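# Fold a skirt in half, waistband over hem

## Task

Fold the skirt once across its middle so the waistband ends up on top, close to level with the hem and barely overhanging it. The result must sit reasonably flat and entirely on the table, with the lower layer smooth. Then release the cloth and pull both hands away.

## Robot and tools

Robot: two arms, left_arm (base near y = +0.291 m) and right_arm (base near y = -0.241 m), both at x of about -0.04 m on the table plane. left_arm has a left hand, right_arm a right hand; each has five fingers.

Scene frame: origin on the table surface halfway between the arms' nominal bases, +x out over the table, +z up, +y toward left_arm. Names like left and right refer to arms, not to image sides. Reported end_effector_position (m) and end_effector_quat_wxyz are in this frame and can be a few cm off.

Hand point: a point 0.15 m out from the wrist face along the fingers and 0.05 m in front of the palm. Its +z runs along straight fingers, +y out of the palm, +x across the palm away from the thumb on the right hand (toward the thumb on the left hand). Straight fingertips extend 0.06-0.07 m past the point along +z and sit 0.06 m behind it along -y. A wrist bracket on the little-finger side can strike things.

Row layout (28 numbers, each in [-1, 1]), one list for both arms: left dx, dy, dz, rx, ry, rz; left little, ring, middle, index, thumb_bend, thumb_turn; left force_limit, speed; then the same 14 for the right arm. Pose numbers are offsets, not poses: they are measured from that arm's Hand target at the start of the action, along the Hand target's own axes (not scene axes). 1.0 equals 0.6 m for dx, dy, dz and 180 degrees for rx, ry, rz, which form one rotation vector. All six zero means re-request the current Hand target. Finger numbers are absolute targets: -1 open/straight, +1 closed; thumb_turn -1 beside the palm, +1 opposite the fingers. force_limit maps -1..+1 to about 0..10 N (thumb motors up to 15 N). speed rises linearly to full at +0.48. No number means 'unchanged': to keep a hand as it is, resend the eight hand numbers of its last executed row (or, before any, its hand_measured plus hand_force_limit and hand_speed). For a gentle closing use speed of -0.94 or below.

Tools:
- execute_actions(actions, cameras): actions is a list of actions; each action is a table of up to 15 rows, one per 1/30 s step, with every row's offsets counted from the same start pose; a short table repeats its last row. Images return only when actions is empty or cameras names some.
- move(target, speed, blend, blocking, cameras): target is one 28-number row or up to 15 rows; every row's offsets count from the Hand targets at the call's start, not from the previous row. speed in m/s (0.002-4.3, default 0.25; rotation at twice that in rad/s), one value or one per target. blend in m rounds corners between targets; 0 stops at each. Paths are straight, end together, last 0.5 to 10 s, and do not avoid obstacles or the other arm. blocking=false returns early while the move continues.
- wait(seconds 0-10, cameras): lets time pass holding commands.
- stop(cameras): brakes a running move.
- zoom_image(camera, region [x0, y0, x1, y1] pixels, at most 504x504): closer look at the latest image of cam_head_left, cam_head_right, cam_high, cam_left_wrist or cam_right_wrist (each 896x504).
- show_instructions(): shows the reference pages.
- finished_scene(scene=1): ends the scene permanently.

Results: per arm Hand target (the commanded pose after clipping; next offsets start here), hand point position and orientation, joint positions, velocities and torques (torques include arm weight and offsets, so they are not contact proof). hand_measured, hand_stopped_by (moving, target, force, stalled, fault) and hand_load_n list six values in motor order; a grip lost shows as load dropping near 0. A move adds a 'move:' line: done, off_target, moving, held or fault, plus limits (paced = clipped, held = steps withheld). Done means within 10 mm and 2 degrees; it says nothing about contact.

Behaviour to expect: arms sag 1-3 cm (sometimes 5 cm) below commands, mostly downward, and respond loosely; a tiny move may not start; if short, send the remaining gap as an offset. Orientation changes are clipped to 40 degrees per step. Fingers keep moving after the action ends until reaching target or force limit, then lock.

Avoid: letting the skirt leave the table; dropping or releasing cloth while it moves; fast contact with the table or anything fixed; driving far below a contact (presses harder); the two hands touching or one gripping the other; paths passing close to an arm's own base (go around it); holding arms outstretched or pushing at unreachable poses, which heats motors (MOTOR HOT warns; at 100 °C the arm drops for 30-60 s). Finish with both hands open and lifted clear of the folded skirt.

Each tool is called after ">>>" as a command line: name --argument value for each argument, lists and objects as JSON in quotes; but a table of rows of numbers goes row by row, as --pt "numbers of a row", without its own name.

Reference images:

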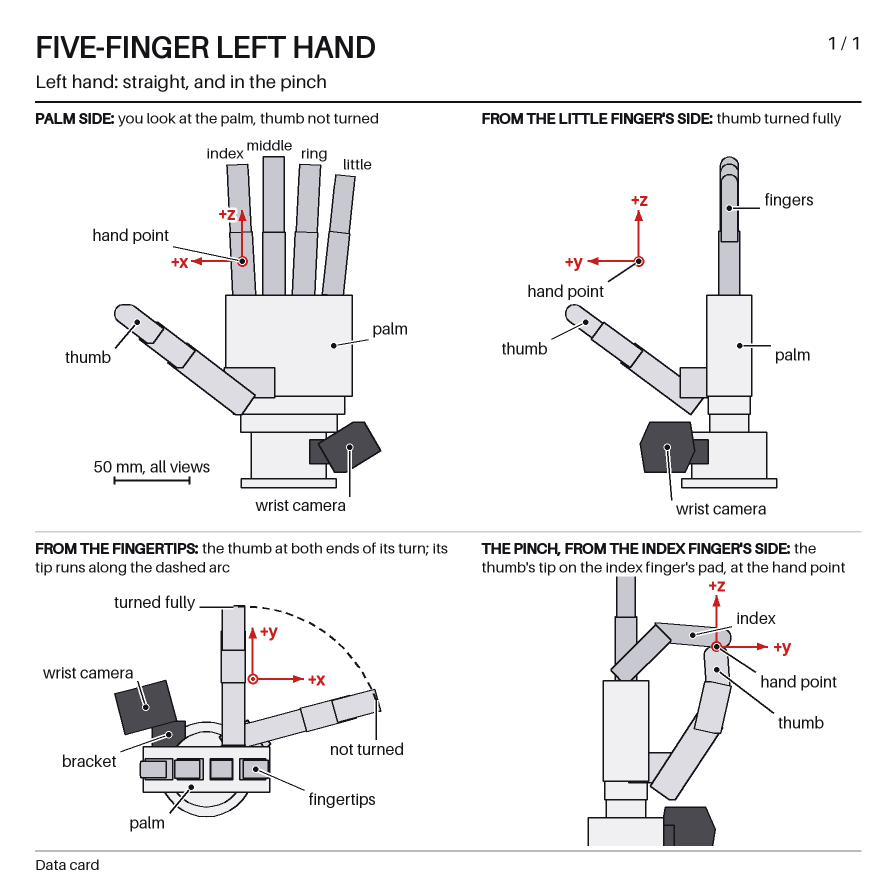

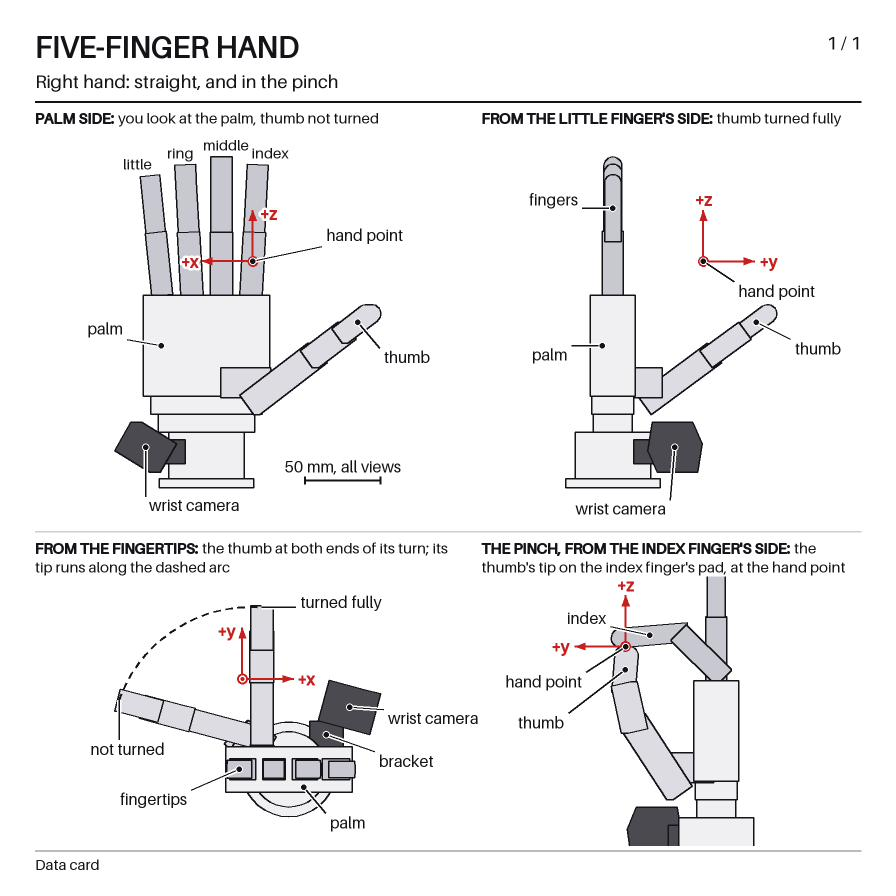

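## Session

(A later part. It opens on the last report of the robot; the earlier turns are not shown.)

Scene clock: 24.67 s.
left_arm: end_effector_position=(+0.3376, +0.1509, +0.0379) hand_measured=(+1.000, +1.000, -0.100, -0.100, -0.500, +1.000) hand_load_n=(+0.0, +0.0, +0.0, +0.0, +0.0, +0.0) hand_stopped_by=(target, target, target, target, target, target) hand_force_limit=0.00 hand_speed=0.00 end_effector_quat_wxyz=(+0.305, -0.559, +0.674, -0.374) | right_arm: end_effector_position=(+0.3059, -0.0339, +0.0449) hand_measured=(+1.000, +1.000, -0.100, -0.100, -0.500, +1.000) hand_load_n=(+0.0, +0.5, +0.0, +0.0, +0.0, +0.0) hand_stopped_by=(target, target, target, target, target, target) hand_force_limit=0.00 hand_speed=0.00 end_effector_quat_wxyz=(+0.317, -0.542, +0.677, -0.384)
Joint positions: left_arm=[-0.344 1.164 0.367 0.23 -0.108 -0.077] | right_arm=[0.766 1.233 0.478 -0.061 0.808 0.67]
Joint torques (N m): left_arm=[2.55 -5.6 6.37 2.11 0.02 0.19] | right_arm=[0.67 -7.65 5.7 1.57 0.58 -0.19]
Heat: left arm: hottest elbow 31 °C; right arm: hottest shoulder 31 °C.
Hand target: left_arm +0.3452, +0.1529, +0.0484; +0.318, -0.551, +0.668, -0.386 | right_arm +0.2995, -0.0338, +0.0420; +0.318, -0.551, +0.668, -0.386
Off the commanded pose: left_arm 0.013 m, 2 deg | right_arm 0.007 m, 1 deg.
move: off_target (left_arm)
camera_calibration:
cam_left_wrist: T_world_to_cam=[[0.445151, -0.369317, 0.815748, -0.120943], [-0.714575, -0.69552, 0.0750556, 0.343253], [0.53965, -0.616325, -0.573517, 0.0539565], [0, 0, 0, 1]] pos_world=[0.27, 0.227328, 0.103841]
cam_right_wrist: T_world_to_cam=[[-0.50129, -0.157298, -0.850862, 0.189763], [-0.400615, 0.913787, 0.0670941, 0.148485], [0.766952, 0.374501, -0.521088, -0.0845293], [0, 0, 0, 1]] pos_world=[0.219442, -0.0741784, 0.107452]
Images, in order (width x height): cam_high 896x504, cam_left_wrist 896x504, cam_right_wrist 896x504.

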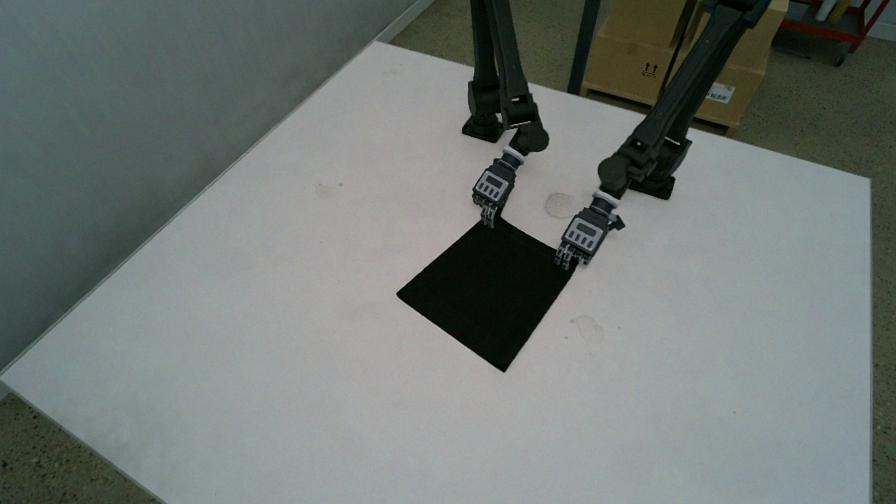

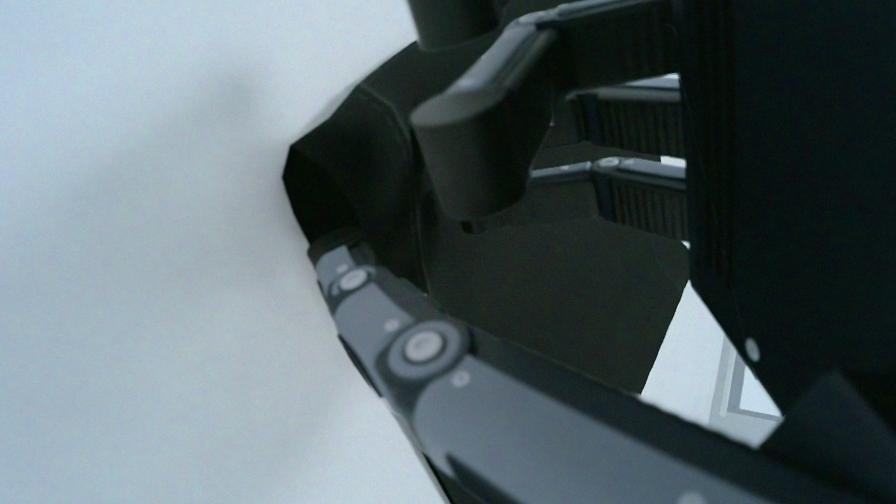

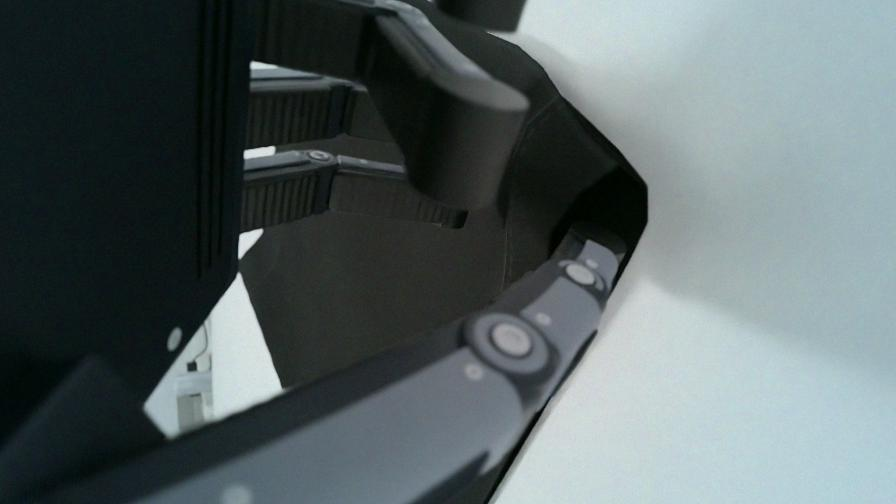

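>>> move --pt "0 -0.0577 -0.0333 0 0 0 1 1 -0.1 -0.1 -0.5 1 0 0 0 -0.0577 -0.0333 0 0 0 1 1 -0.1 -0.1 -0.5 1 0 0" --pt "-0.0209 -0.0508 -0.0677 0 0.2165 0.125 1 1 -0.1 -0.1 -0.5 1 0 0 0.0222 -0.0570 -0.0615 0 -0.2165 -0.125 1 1 -0.1 -0.1 -0.5 1 0 0" --speed 0.15 --blend '[0.01, 0]' --cameras '["all"]'

Scene clock: 30.53 s.
left_arm: end_effector_position=(+0.3083, +0.1656, +0.0799) hand_measured=(+1.000, +1.000, -0.100, -0.100, -0.500, +1.000) hand_load_n=(+0.0, +0.0, +0.0, +0.0, +0.0, +0.0) hand_stopped_by=(target, target, target, target, target, target) hand_force_limit=0.00 hand_speed=0.00 end_effector_quat_wxyz=(+0.131, -0.264, +0.829, -0.475) | right_arm: end_effector_position=(+0.2821, -0.0377, +0.0943) hand_measured=(+1.000, +1.000, -0.100, -0.100, -0.500, +1.000) hand_load_n=(+0.0, +0.0, +0.0, +0.0, +0.0, +0.0) hand_stopped_by=(target, target, target, target, target, target) hand_force_limit=0.00 hand_speed=0.00 end_effector_quat_wxyz=(-0.446, +0.763, -0.408, +0.230)
Joint positions: left_arm=[0.003 1.171 0.557 -0.238 0.819 0.655] | right_arm=[0.392 0.946 0.403 0.014 -0.167 -0.082]
Joint torques (N m): left_arm=[2.43 -4.31 10.29 0.61 0.69 0.14] | right_arm=[-1.32 -4.78 7.84 1.68 -0.13 -0.17]
Heat: left arm: hottest elbow 32 °C; right arm: hottest elbow 32 °C.
Hand target: left_arm +0.3281, +0.1692, +0.0950; +0.147, -0.254, +0.828, -0.478 | right_arm +0.2823, -0.0439, +0.0901; -0.442, +0.765, -0.407, +0.234
Off the commanded pose: left_arm 0.025 m, 2 deg | right_arm 0.008 m, 1 deg.
move: off_target (left_arm)
camera_calibration:
cam_left_wrist: T_world_to_cam=[[0.0624294, -0.547777, 0.834292, 0.00931867], [-0.996411, 0.0136771, 0.0835407, 0.298339], [-0.0571723, -0.836513, -0.544957, 0.321183], [0, 0, 0, 1]] pos_world=[0.315049, 0.269698, 0.142333]
cam_right_wrist: T_world_to_cam=[[-0.226674, -0.467354, -0.854517, 0.13035], [-0.93837, 0.339833, 0.0630556, 0.269626], [0.260924, 0.816146, -0.515582, 0.119834], [0, 0, 0, 1]] pos_world=[0.251288, -0.12851, 0.15617]

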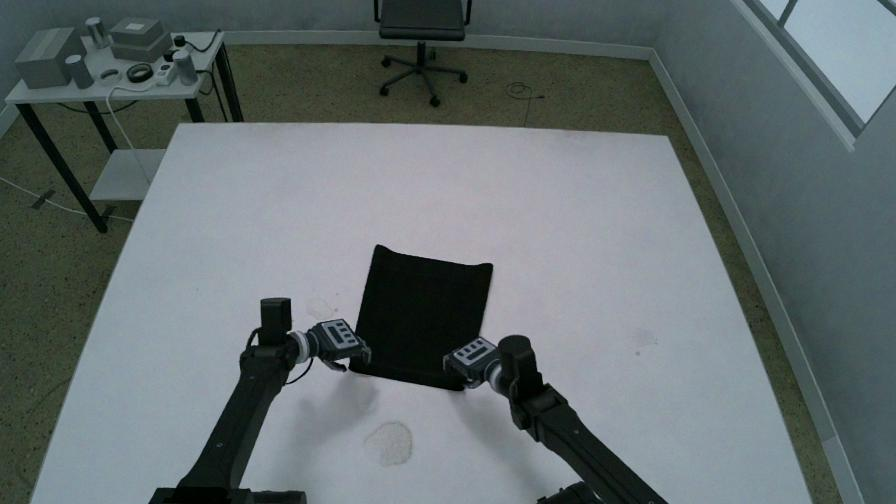

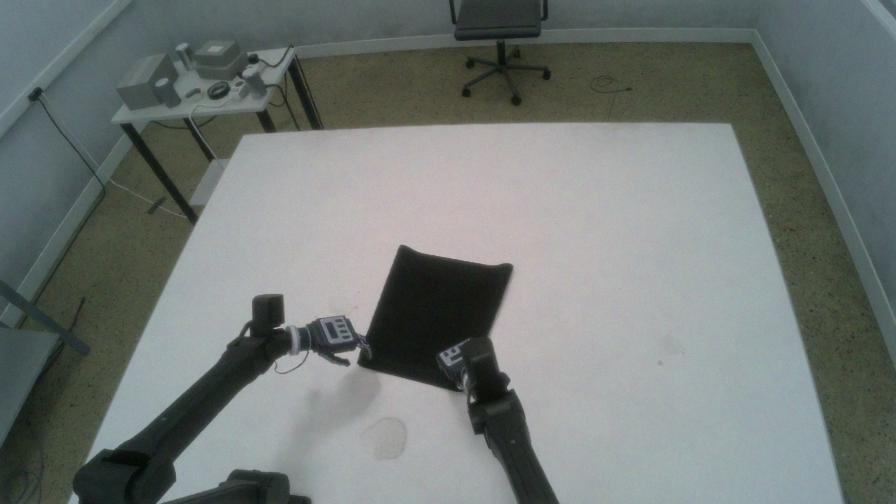

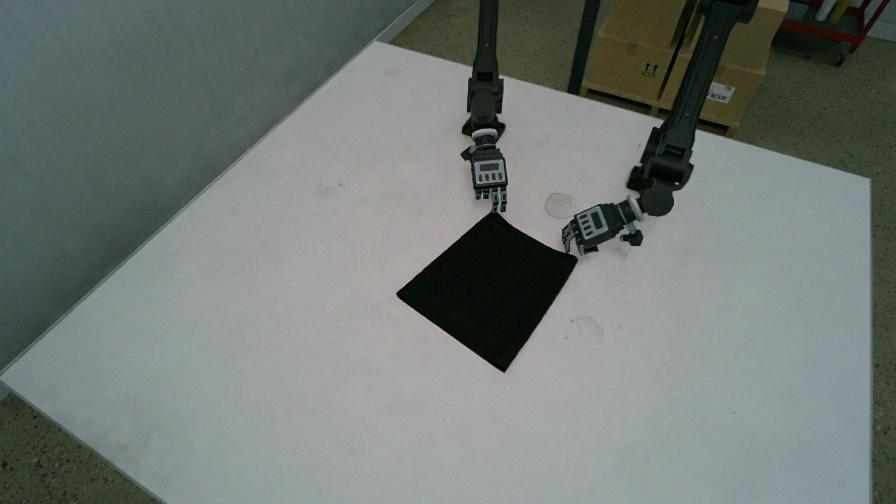

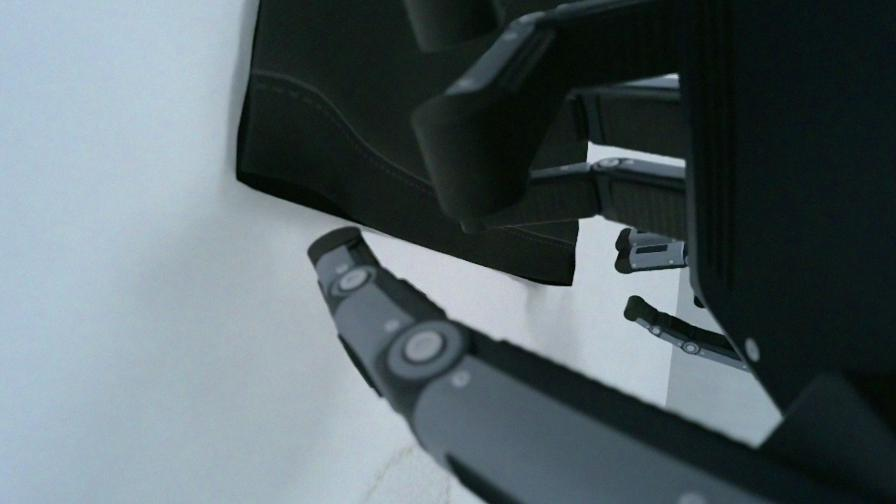

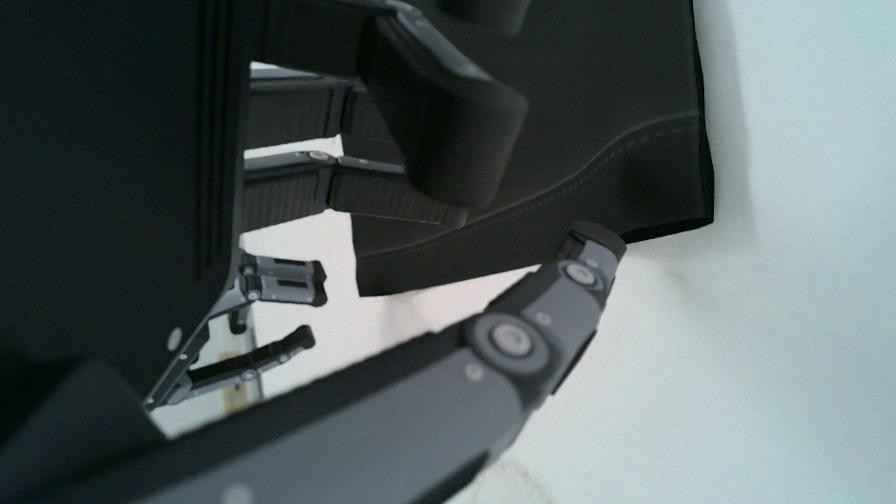

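>>> move --target '[-0.0227, 0.0563, 0.0457, 0, 0, 0, 1, 1, -0.1, -0.1, -0.5, 1, 0, 0, 0.0028, 0.0803, 0.0512, 0, 0, 0, 1, 1, -0.1, -0.1, -0.5, 1, 0, 0]' --speed 0.08 --cameras '["cam_high", "cam_left_wrist", "cam_right_wrist"]'

Scene clock: 35.27 s.
left_arm: end_effector_position=(+0.3256, +0.1677, +0.0441) hand_measured=(+1.000, +1.000, -0.100, -0.100, -0.500, +1.000) hand_load_n=(+0.0, +0.0, +0.0, +0.0, +0.0, +0.0) hand_stopped_by=(target, target, target, target, target, target) hand_force_limit=0.00 hand_speed=0.00 end_effector_quat_wxyz=(+0.126, -0.266, +0.830, -0.474) | right_arm: end_effector_position=(+0.2877, -0.0367, +0.0430) hand_measured=(+1.000, +1.000, -0.100, -0.100, -0.500, +1.000) hand_load_n=(+0.0, +0.0, +0.0, +0.0, +0.0, +0.0) hand_stopped_by=(target, target, target, target, target, target) hand_force_limit=0.00 hand_speed=0.00 end_effector_quat_wxyz=(-0.449, +0.761, -0.406, +0.233)
Joint positions: left_arm=[0.008 1.315 0.557 -0.109 0.822 0.663] | right_arm=[0.388 1.128 0.325 0.284 -0.17 -0.085]
Joint torques (N m): left_arm=[2.32 -5.77 7.92 1.74 0.68 0.16] | right_arm=[-1.44 -4.66 5.94 2.22 -0.13 -0.17]
Heat: left arm: hottest elbow 33 °C; right arm: hottest elbow 32 °C.
Hand target: left_arm +0.3431, +0.1710, +0.0520; +0.146, -0.254, +0.828, -0.478 | right_arm +0.2853, -0.0439, +0.0330; -0.442, +0.765, -0.407, +0.235
Off the commanded pose: left_arm 0.020 m, 3 deg | right_arm 0.012 m, 1 deg.
move: off_target (left_arm, right_arm)
camera_calibration:
cam_left_wrist: T_world_to_cam=[[0.0704906, -0.548419, 0.833227, 0.0367514], [-0.995452, 0.0149834, 0.0940766, 0.317462], [-0.064078, -0.83607, -0.544869, 0.306553], [0, 0, 0, 1]] pos_world=[0.333071, 0.271698, 0.106543]
cam_right_wrist: T_world_to_cam=[[-0.21848, -0.464511, -0.858193, 0.0861914], [-0.939004, 0.339425, 0.0553342, 0.278098], [0.265589, 0.817937, -0.510335, 0.089562], [0, 0, 0, 1]] pos_world=[0.25618, -0.127613, 0.104287]
Images, in order (width x height): cam_high 896x504, cam_left_wrist 896x504, cam_right_wrist 896x504.

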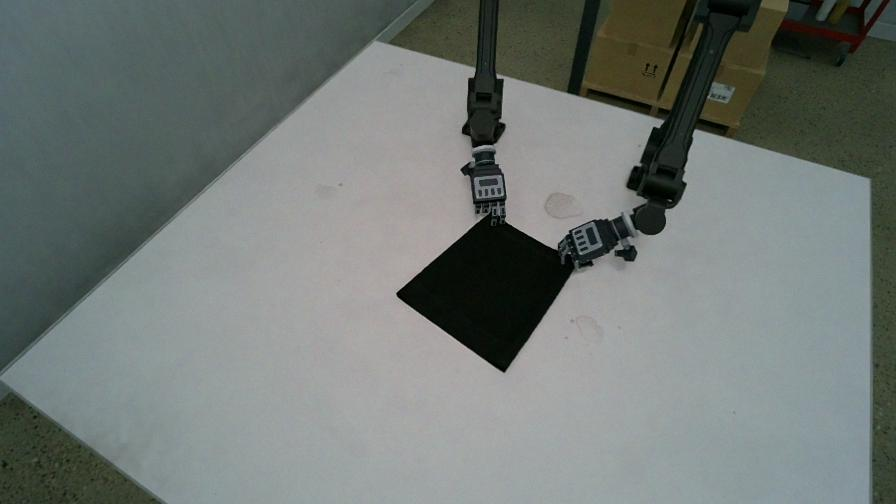

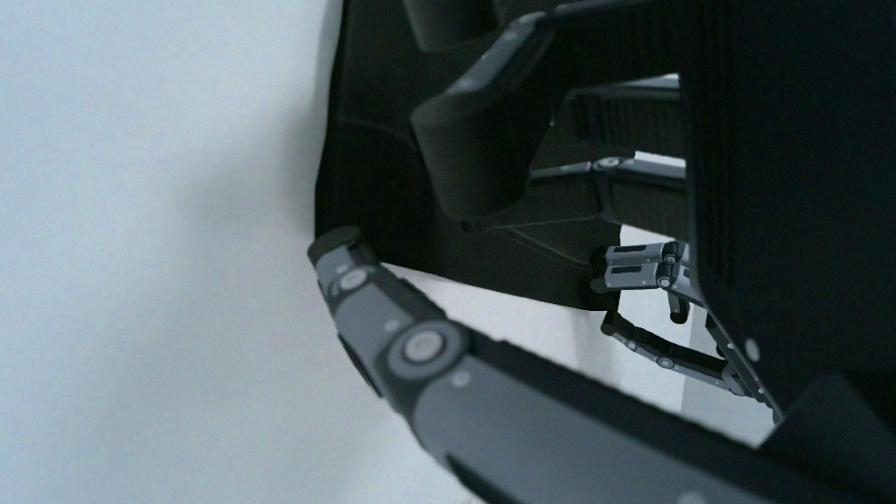

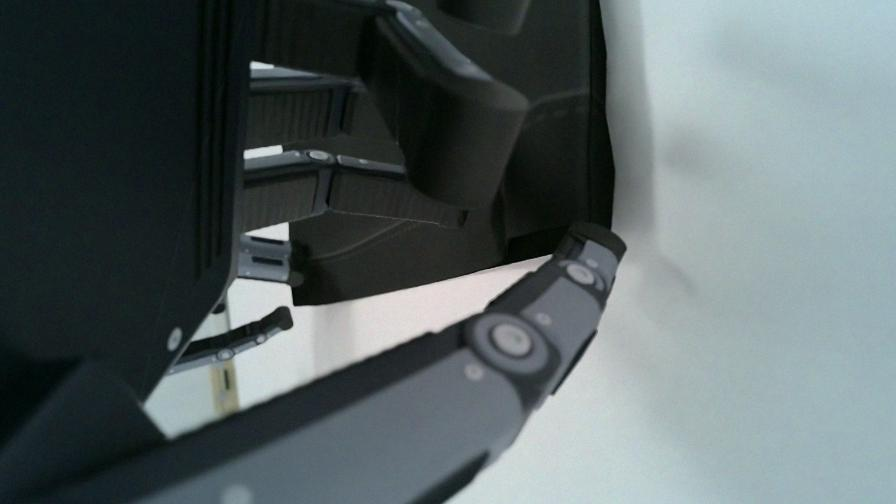

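>>> move --target '[0, 0.0361, 0.0208, 0, 0, 0, 1, 1, -0.1, -0.1, -0.5, 1, 0, 0, -0.0014, 0.0332, 0.0192, 0, 0, 0, 1, 1, -0.1, -0.1, -0.5, 1, 0, 0]' --speed 0.05 --cameras '["cam_high", "cam_left_wrist", "cam_right_wrist"]'

Scene clock: 36.97 s.
left_arm: end_effector_position=(+0.3379, +0.1681, +0.0289) hand_measured=(+1.000, +1.000, -0.100, -0.100, -0.500, +1.000) hand_load_n=(+0.0, +0.0, +0.0, +0.0, +0.5, +0.0) hand_stopped_by=(target, target, target, target, target, target) hand_force_limit=0.00 hand_speed=0.00 end_effector_quat_wxyz=(+0.138, -0.259, +0.828, -0.477) | right_arm: end_effector_position=(+0.2958, -0.0331, +0.0335) hand_measured=(+1.000, +1.000, -0.100, -0.100, -0.500, +1.000) hand_load_n=(+0.0, +0.0, -1.5, +0.0, +0.0, +0.0) hand_stopped_by=(target, target, target, target, target, target) hand_force_limit=0.00 hand_speed=0.00 end_effector_quat_wxyz=(-0.463, +0.753, -0.399, +0.244)
Joint positions: left_arm=[0.008 1.383 0.554 -0.012 0.824 0.663] | right_arm=[0.388 1.207 0.306 0.423 -0.171 -0.085]
Joint torques (N m): left_arm=[2.32 -6.07 5.82 1.76 0.6 0.16] | right_arm=[-1.08 -3.78 4.63 1.57 -0.02 -0.15]
Heat: left arm: hottest elbow 33 °C; right arm: hottest elbow 32 °C.
Hand target: left_arm +0.3431, +0.1711, +0.0271; +0.146, -0.254, +0.828, -0.478 | right_arm +0.2848, -0.0432, +0.0100; -0.442, +0.765, -0.407, +0.234
Off the commanded pose: left_arm 0.006 m, 1 deg | right_arm 0.028 m, 3 deg.
move: off_target (right_arm)
camera_calibration:
cam_left_wrist: T_world_to_cam=[[0.0476472, -0.548397, 0.834859, 0.0564319], [-0.997628, 0.0154405, 0.0670792, 0.332572], [-0.0496767, -0.836075, -0.546361, 0.294575], [0, 0, 0, 1]] pos_world=[0.343728, 0.272099, 0.0915227]
cam_right_wrist: T_world_to_cam=[[-0.185637, -0.450311, -0.873361, 0.0727497], [-0.940628, 0.338486, 0.025409, 0.28647], [0.284179, 0.826224, -0.486411, 0.0736116], [0, 0, 0, 1]] pos_world=[0.262048, -0.125026, 0.0920633]
Images, in order (width x height): cam_high 896x504, cam_left_wrist 896x504, cam_right_wrist 896x504.

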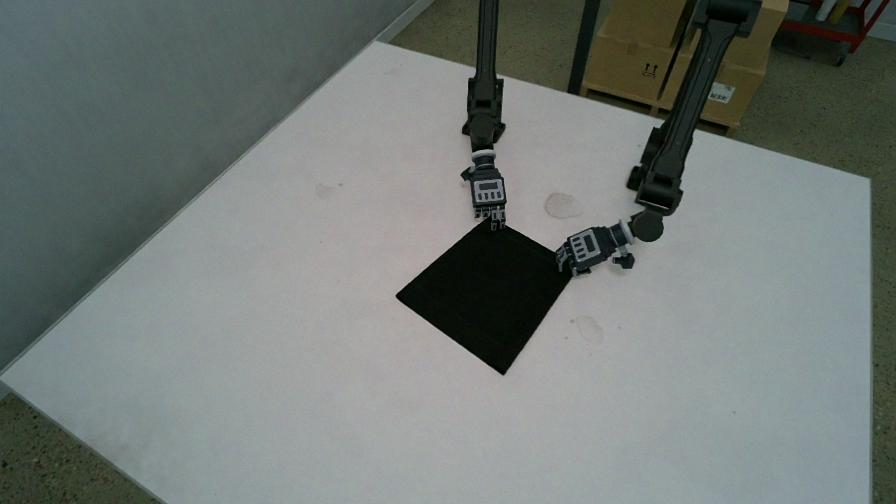

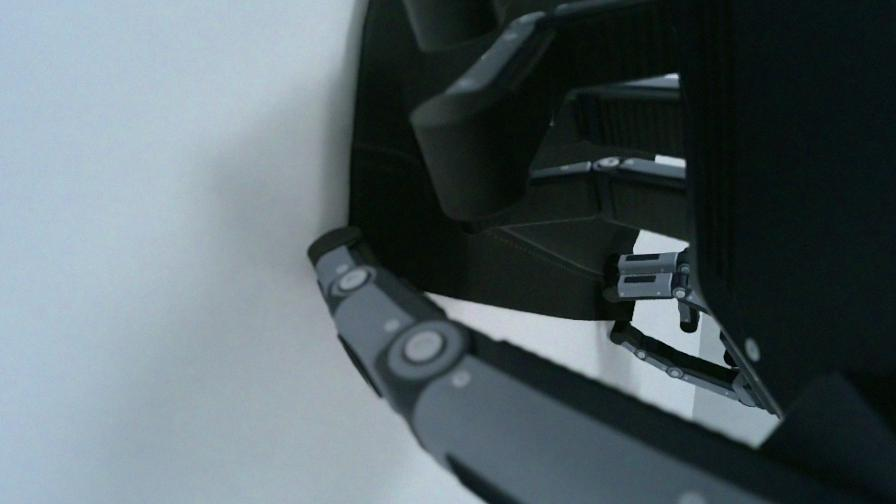

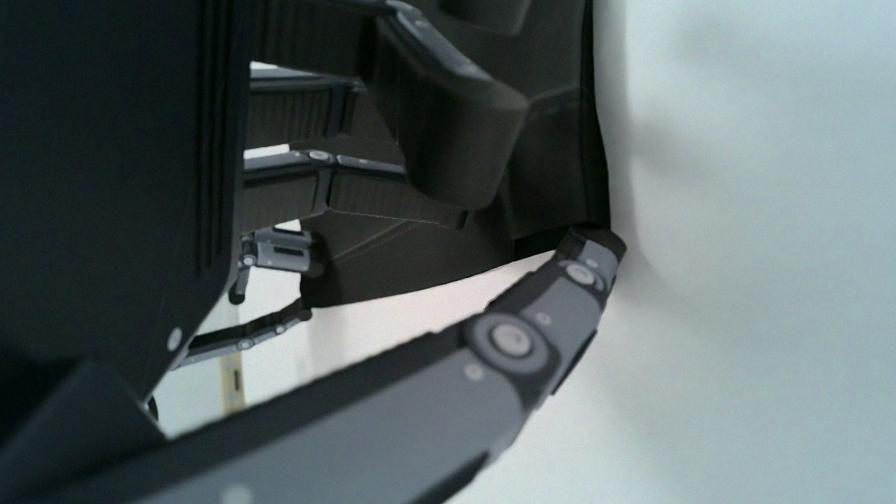

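>>> move --target '[0.0042, 0.0187, 0.0075, 0, 0, 0, 1, 1, -0.1, -0.1, -0.5, 1, 0, 0, 0, -0.0115, -0.0067, 0, 0, 0, 1, 1, -0.1, -0.1, -0.5, 1, 0, 0]' --speed 0.05 --cameras '["cam_head_left", "cam_high", "cam_left_wrist", "cam_right_wrist"]'

Scene clock: 38.57 s.
left_arm: end_effector_position=(+0.3406, +0.1669, +0.0269) hand_measured=(+1.000, +1.000, -0.100, -0.100, -0.500, +1.000) hand_load_n=(+0.0, +0.0, -1.5, +0.0, +0.0, +0.0) hand_stopped_by=(target, target, target, target, target, target) hand_force_limit=0.00 hand_speed=0.00 end_effector_quat_wxyz=(+0.147, -0.250, +0.825, -0.484) | right_arm: end_effector_position=(+0.2947, -0.0335, +0.0337) hand_measured=(+1.000, +1.000, -0.100, -0.100, -0.500, +1.000) hand_load_n=(+0.0, +0.0, +1.0, +0.0, +0.0, +0.0) hand_stopped_by=(target, target, target, target, target, target) hand_force_limit=0.00 hand_speed=0.00 end_effector_quat_wxyz=(-0.461, +0.754, -0.400, +0.243)
Joint positions: left_arm=[0.008 1.394 0.543 0.04 0.833 0.663] | right_arm=[0.388 1.2 0.306 0.413 -0.171 -0.085]
Joint torques (N m): left_arm=[2.2 -5.01 5.12 1.61 0.19 0.15] | right_arm=[-1.08 -5.48 5.35 0.35 -0.03 -0.15]
Heat: left arm: hottest elbow 33 °C; right arm: hottest elbow 32 °C.
Hand target: left_arm +0.3400, +0.1710, +0.0152; +0.146, -0.254, +0.828, -0.478 | right_arm +0.2848, -0.0432, +0.0180; -0.442, +0.765, -0.407, +0.234
Off the commanded pose: left_arm 0.012 m, 1 deg | right_arm 0.021 m, 3 deg.
move: off_target (left_arm, right_arm)
camera_calibration:
cam_left_wrist: T_world_to_cam=[[0.0200855, -0.5432, 0.839363, 0.0657574], [-0.999026, 0.0220829, 0.0381972, 0.335577], [-0.0392843, -0.839313, -0.542228, 0.289529], [0, 0, 0, 1]] pos_world=[0.345303, 0.271314, 0.0889781]
cam_right_wrist: T_world_to_cam=[[-0.188689, -0.451564, -0.872059, 0.0733725], [-0.940546, 0.33849, 0.0282326, 0.285561], [0.282434, 0.825539, -0.488586, 0.0749785], [0, 0, 0, 1]] pos_world=[0.261251, -0.125425, 0.0925565]
Images, in order (width x height): cam_head_left 896x504, cam_high 896x504, cam_left_wrist 896x504, cam_right_wrist 896x504.

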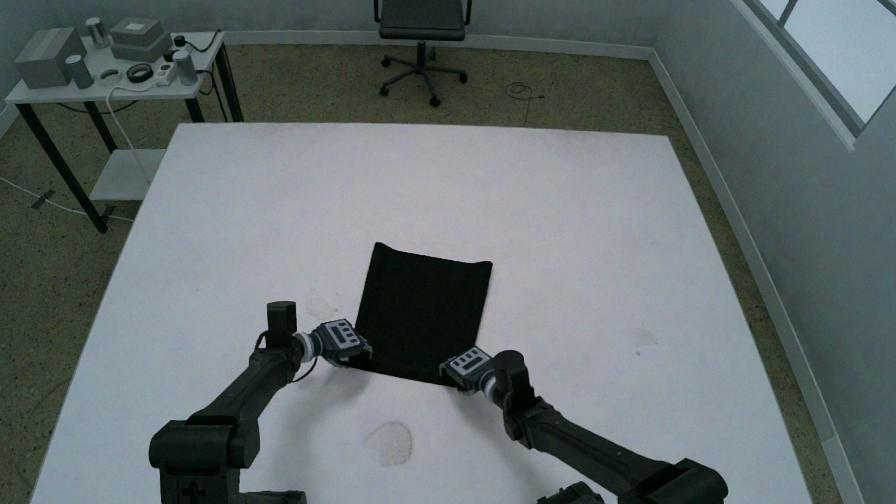

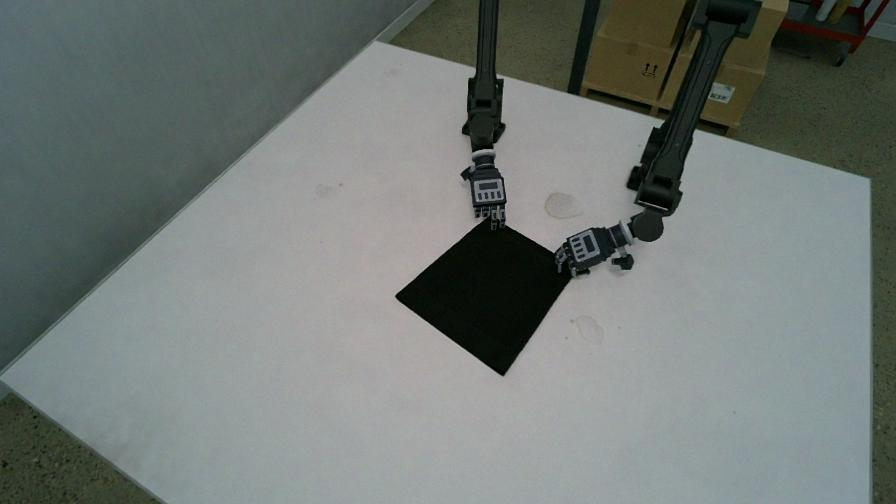

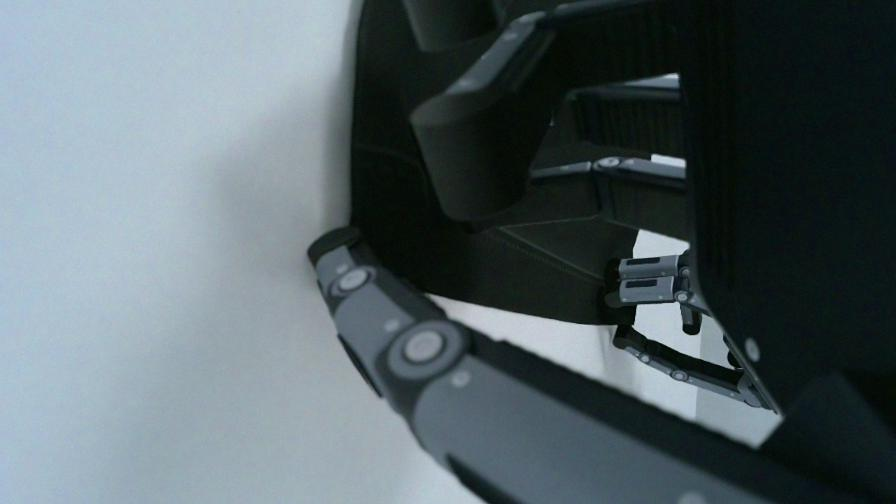

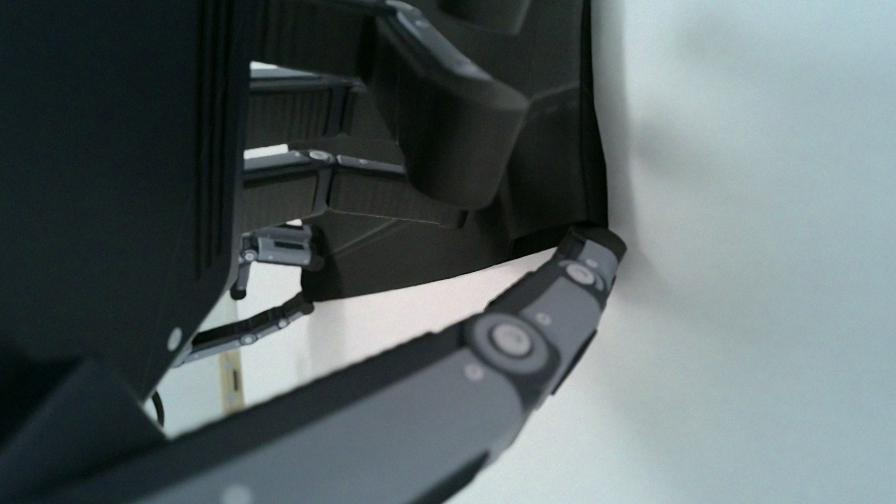

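>>> move --target '[0, 0, 0, 0, 0, 0, 1, 1, 0.3, 0.3, 0.0, 1, 0.2, -0.8, 0, 0, 0, 0, 0, 0, 1, 1, 0.3, 0.3, 0.0, 1, 0.2, -0.8]' --speed 0.05 --cameras '["cam_head_left", "cam_high", "cam_left_wrist", "cam_right_wrist"]'

Scene clock: 39.97 s.
left_arm: end_effector_position=(+0.3375, +0.1663, +0.0214) hand_measured=(+1.000, +1.000, +0.284, +0.300, -0.280, +1.000) hand_load_n=(+0.0, +0.0, +8.0, +1.0, +9.0, +1.0) hand_stopped_by=(target, target, force, target, force, target) hand_force_limit=0.20 hand_speed=-0.80 end_effector_quat_wxyz=(+0.141, -0.252, +0.826, -0.484) | right_arm: end_effector_position=(+0.2927, -0.0335, +0.0320) hand_measured=(+1.000, +1.000, +0.294, +0.300, -0.270, +1.000) hand_load_n=(+0.0, +0.0, +10.0, +0.5, +9.5, +2.0) hand_stopped_by=(target, target, force, target, force, target) hand_force_limit=0.20 hand_speed=-0.80 end_effector_quat_wxyz=(-0.459, +0.756, -0.400, +0.238)
Joint positions: left_arm=[0.008 1.407 0.537 0.046 0.837 0.663] | right_arm=[0.388 1.2 0.306 0.404 -0.175 -0.085]
Joint torques (N m): left_arm=[2.32 -6.12 5.42 1.44 0.05 0.17] | right_arm=[-1.14 -5.54 5.37 0.73 0.14 -0.15]
Heat: left arm: hottest elbow 33 °C; right arm: hottest elbow 32 °C.
Hand target: left_arm +0.3401, +0.1710, +0.0151; +0.146, -0.254, +0.828, -0.478 | right_arm +0.2849, -0.0432, +0.0180; -0.442, +0.765, -0.407, +0.235
Off the commanded pose: left_arm 0.008 m, 1 deg | right_arm 0.019 m, 2 deg.
move: off_target (right_arm)
camera_calibration:
cam_left_wrist: T_world_to_cam=[[0.02897, -0.540836, 0.840629, 0.0666046], [-0.998438, 0.0245415, 0.0501977, 0.331873], [-0.047779, -0.84077, -0.539281, 0.288953], [0, 0, 0, 1]] pos_world=[0.34323, 0.27082, 0.0831777]
cam_right_wrist: T_world_to_cam=[[-0.194871, -0.45386, -0.869504, 0.0731091], [-0.9416, 0.334772, 0.0362856, 0.283634], [0.274617, 0.825796, -0.492592, 0.0770744], [0, 0, 0, 1]] pos_world=[0.26015, -0.125419, 0.091243]
Images, in order (width x height): cam_head_left 896x504, cam_high 896x504, cam_left_wrist 896x504, cam_right_wrist 896x504.

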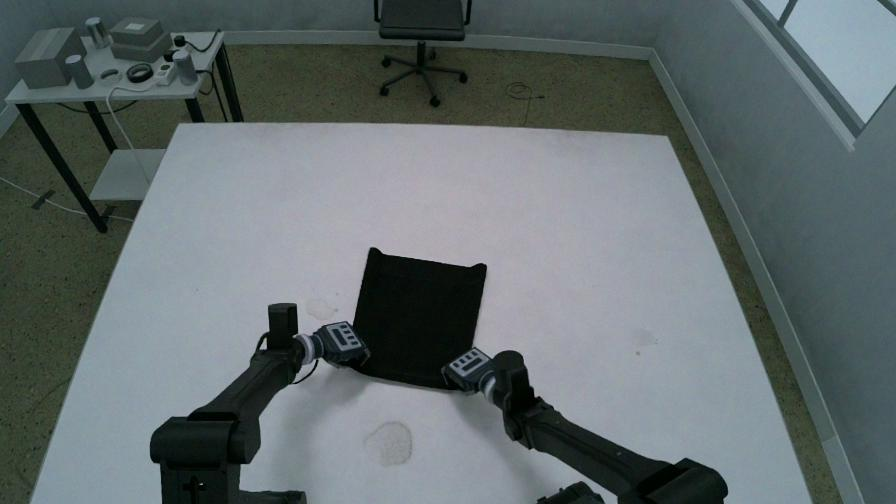

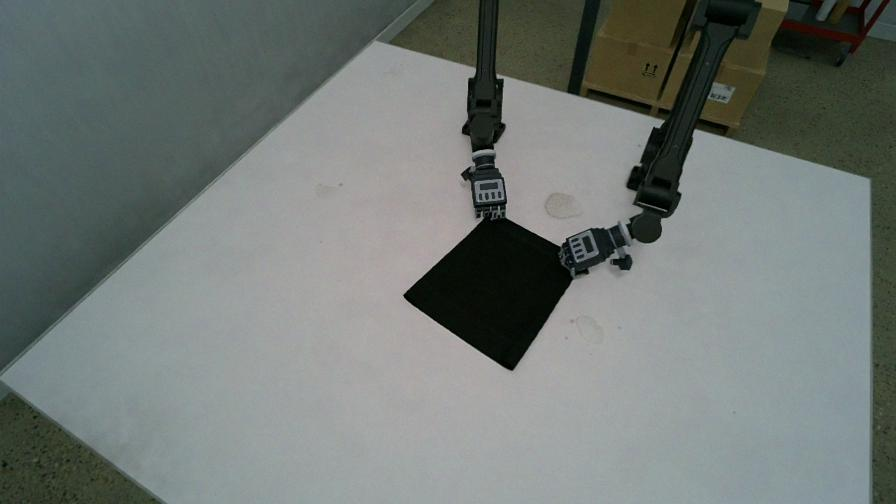

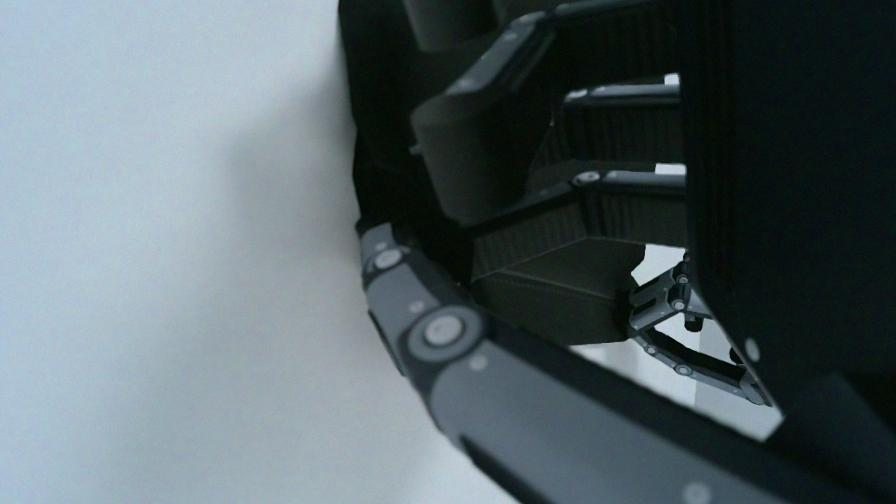

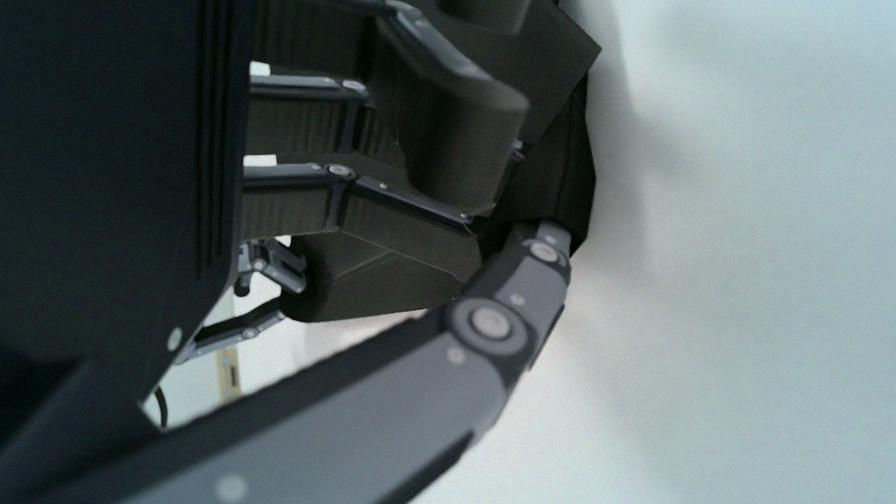

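>>> zoom_image --camera "cam_left_wrist" --region '[300, 0, 700, 360]'

>>> zoom_image --camera "cam_right_wrist" --region '[230, 0, 650, 360]'

>>> zoom_image --camera "cam_head_left" --region '[310, 290, 520, 410]'

Scaled by 1.260 from the camera's 896x504 image, which has a finer 1280x720 frame.

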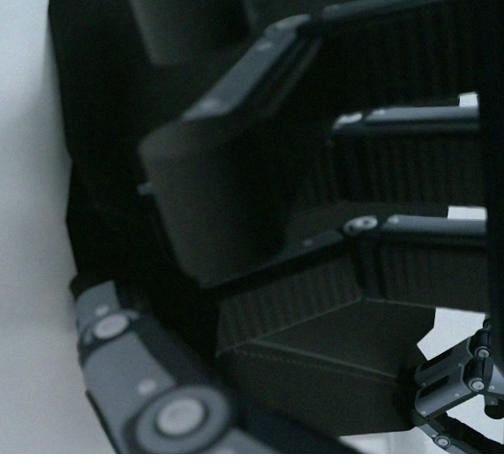

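Scaled by 1.200 from the camera's 896x504 image, which has a finer 1280x720 frame.

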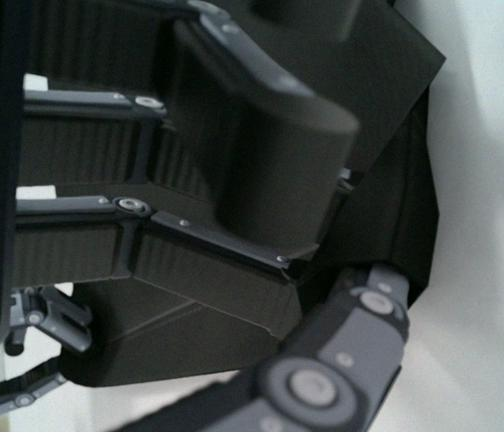

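Scaled by 2.400 from the camera's 896x504 image, which has a finer 1280x720 frame.

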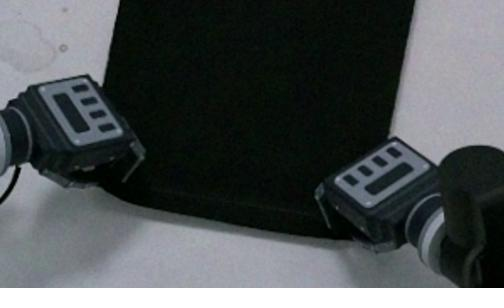

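>>> move --target '[0, 0, 0, 0, 0, 0, 1, 1, 0.3, 0.55, 0.0, 1, 0.0, -0.9, 0, 0, 0, 0, 0, 0, 1, 1, 0.3, 0.55, 0.0, 1, 0.0, -0.9]' --speed 0.05 --cameras '["cam_left_wrist", "cam_right_wrist"]'

Scene clock: 40.83 s.
left_arm: end_effector_position=(+0.3375, +0.1663, +0.0214) hand_measured=(+1.000, +1.000, +0.284, +0.344, -0.280, +1.000) hand_load_n=(+0.0, +0.5, +7.5, +5.0, +11.0, +1.0) hand_stopped_by=(target, target, force, force, force, target) hand_force_limit=0.00 hand_speed=-0.90 end_effector_quat_wxyz=(+0.141, -0.252, +0.826, -0.484) | right_arm: end_effector_position=(+0.2927, -0.0335, +0.0320) hand_measured=(+1.000, +1.000, +0.294, +0.354, -0.270, +1.000) hand_load_n=(+0.0, +0.0, +9.0, +5.5, +10.0, +1.5) hand_stopped_by=(target, target, force, force, force, target) hand_force_limit=0.00 hand_speed=-0.90 end_effector_quat_wxyz=(-0.459, +0.756, -0.400, +0.238)
Joint positions: left_arm=[0.008 1.407 0.537 0.046 0.837 0.663] | right_arm=[0.388 1.2 0.306 0.404 -0.175 -0.085]
Joint torques (N m): left_arm=[2.37 -6.01 5.35 1.35 0.06 0.15] | right_arm=[-1.14 -5.6 5.34 0.72 0.14 -0.15]
Heat: left arm: hottest elbow 33 °C; right arm: hottest elbow 32 °C.
Hand target: left_arm +0.3401, +0.1710, +0.0151; +0.146, -0.254, +0.828, -0.478 | right_arm +0.2849, -0.0432, +0.0180; -0.442, +0.765, -0.407, +0.235
Off the commanded pose: left_arm 0.008 m, 1 deg | right_arm 0.019 m, 2 deg.
move: off_target (right_arm)
camera_calibration:
cam_left_wrist: T_world_to_cam=[[0.02897, -0.540836, 0.840629, 0.0666046], [-0.998438, 0.0245415, 0.0501977, 0.331873], [-0.047779, -0.84077, -0.539281, 0.288953], [0, 0, 0, 1]] pos_world=[0.34323, 0.27082, 0.0831777]
cam_right_wrist: T_world_to_cam=[[-0.194871, -0.45386, -0.869504, 0.0731091], [-0.9416, 0.334772, 0.0362856, 0.283634], [0.274617, 0.825796, -0.492592, 0.0770744], [0, 0, 0, 1]] pos_world=[0.26015, -0.125419, 0.091243]
Images, in order (width x height): cam_left_wrist 896x504, cam_right_wrist 896x504.

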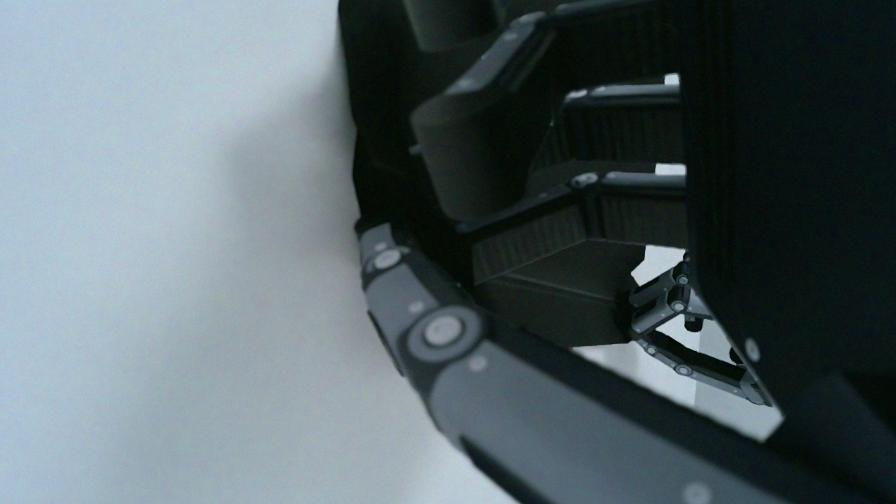

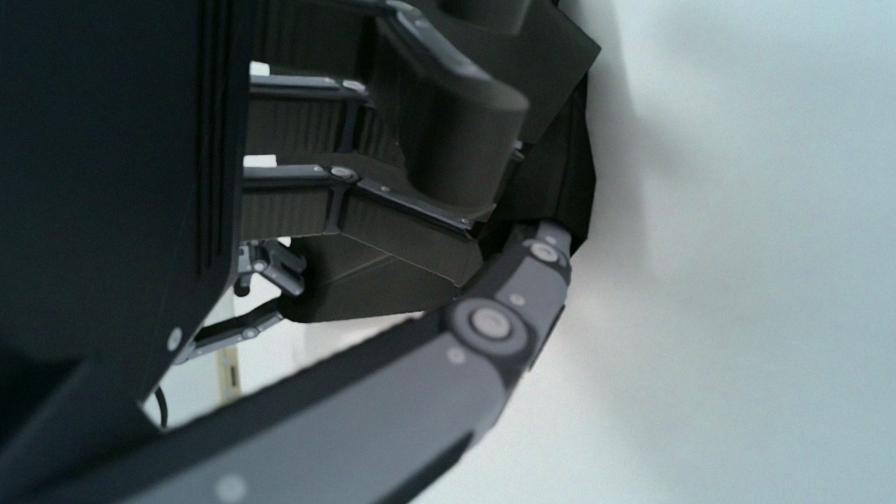

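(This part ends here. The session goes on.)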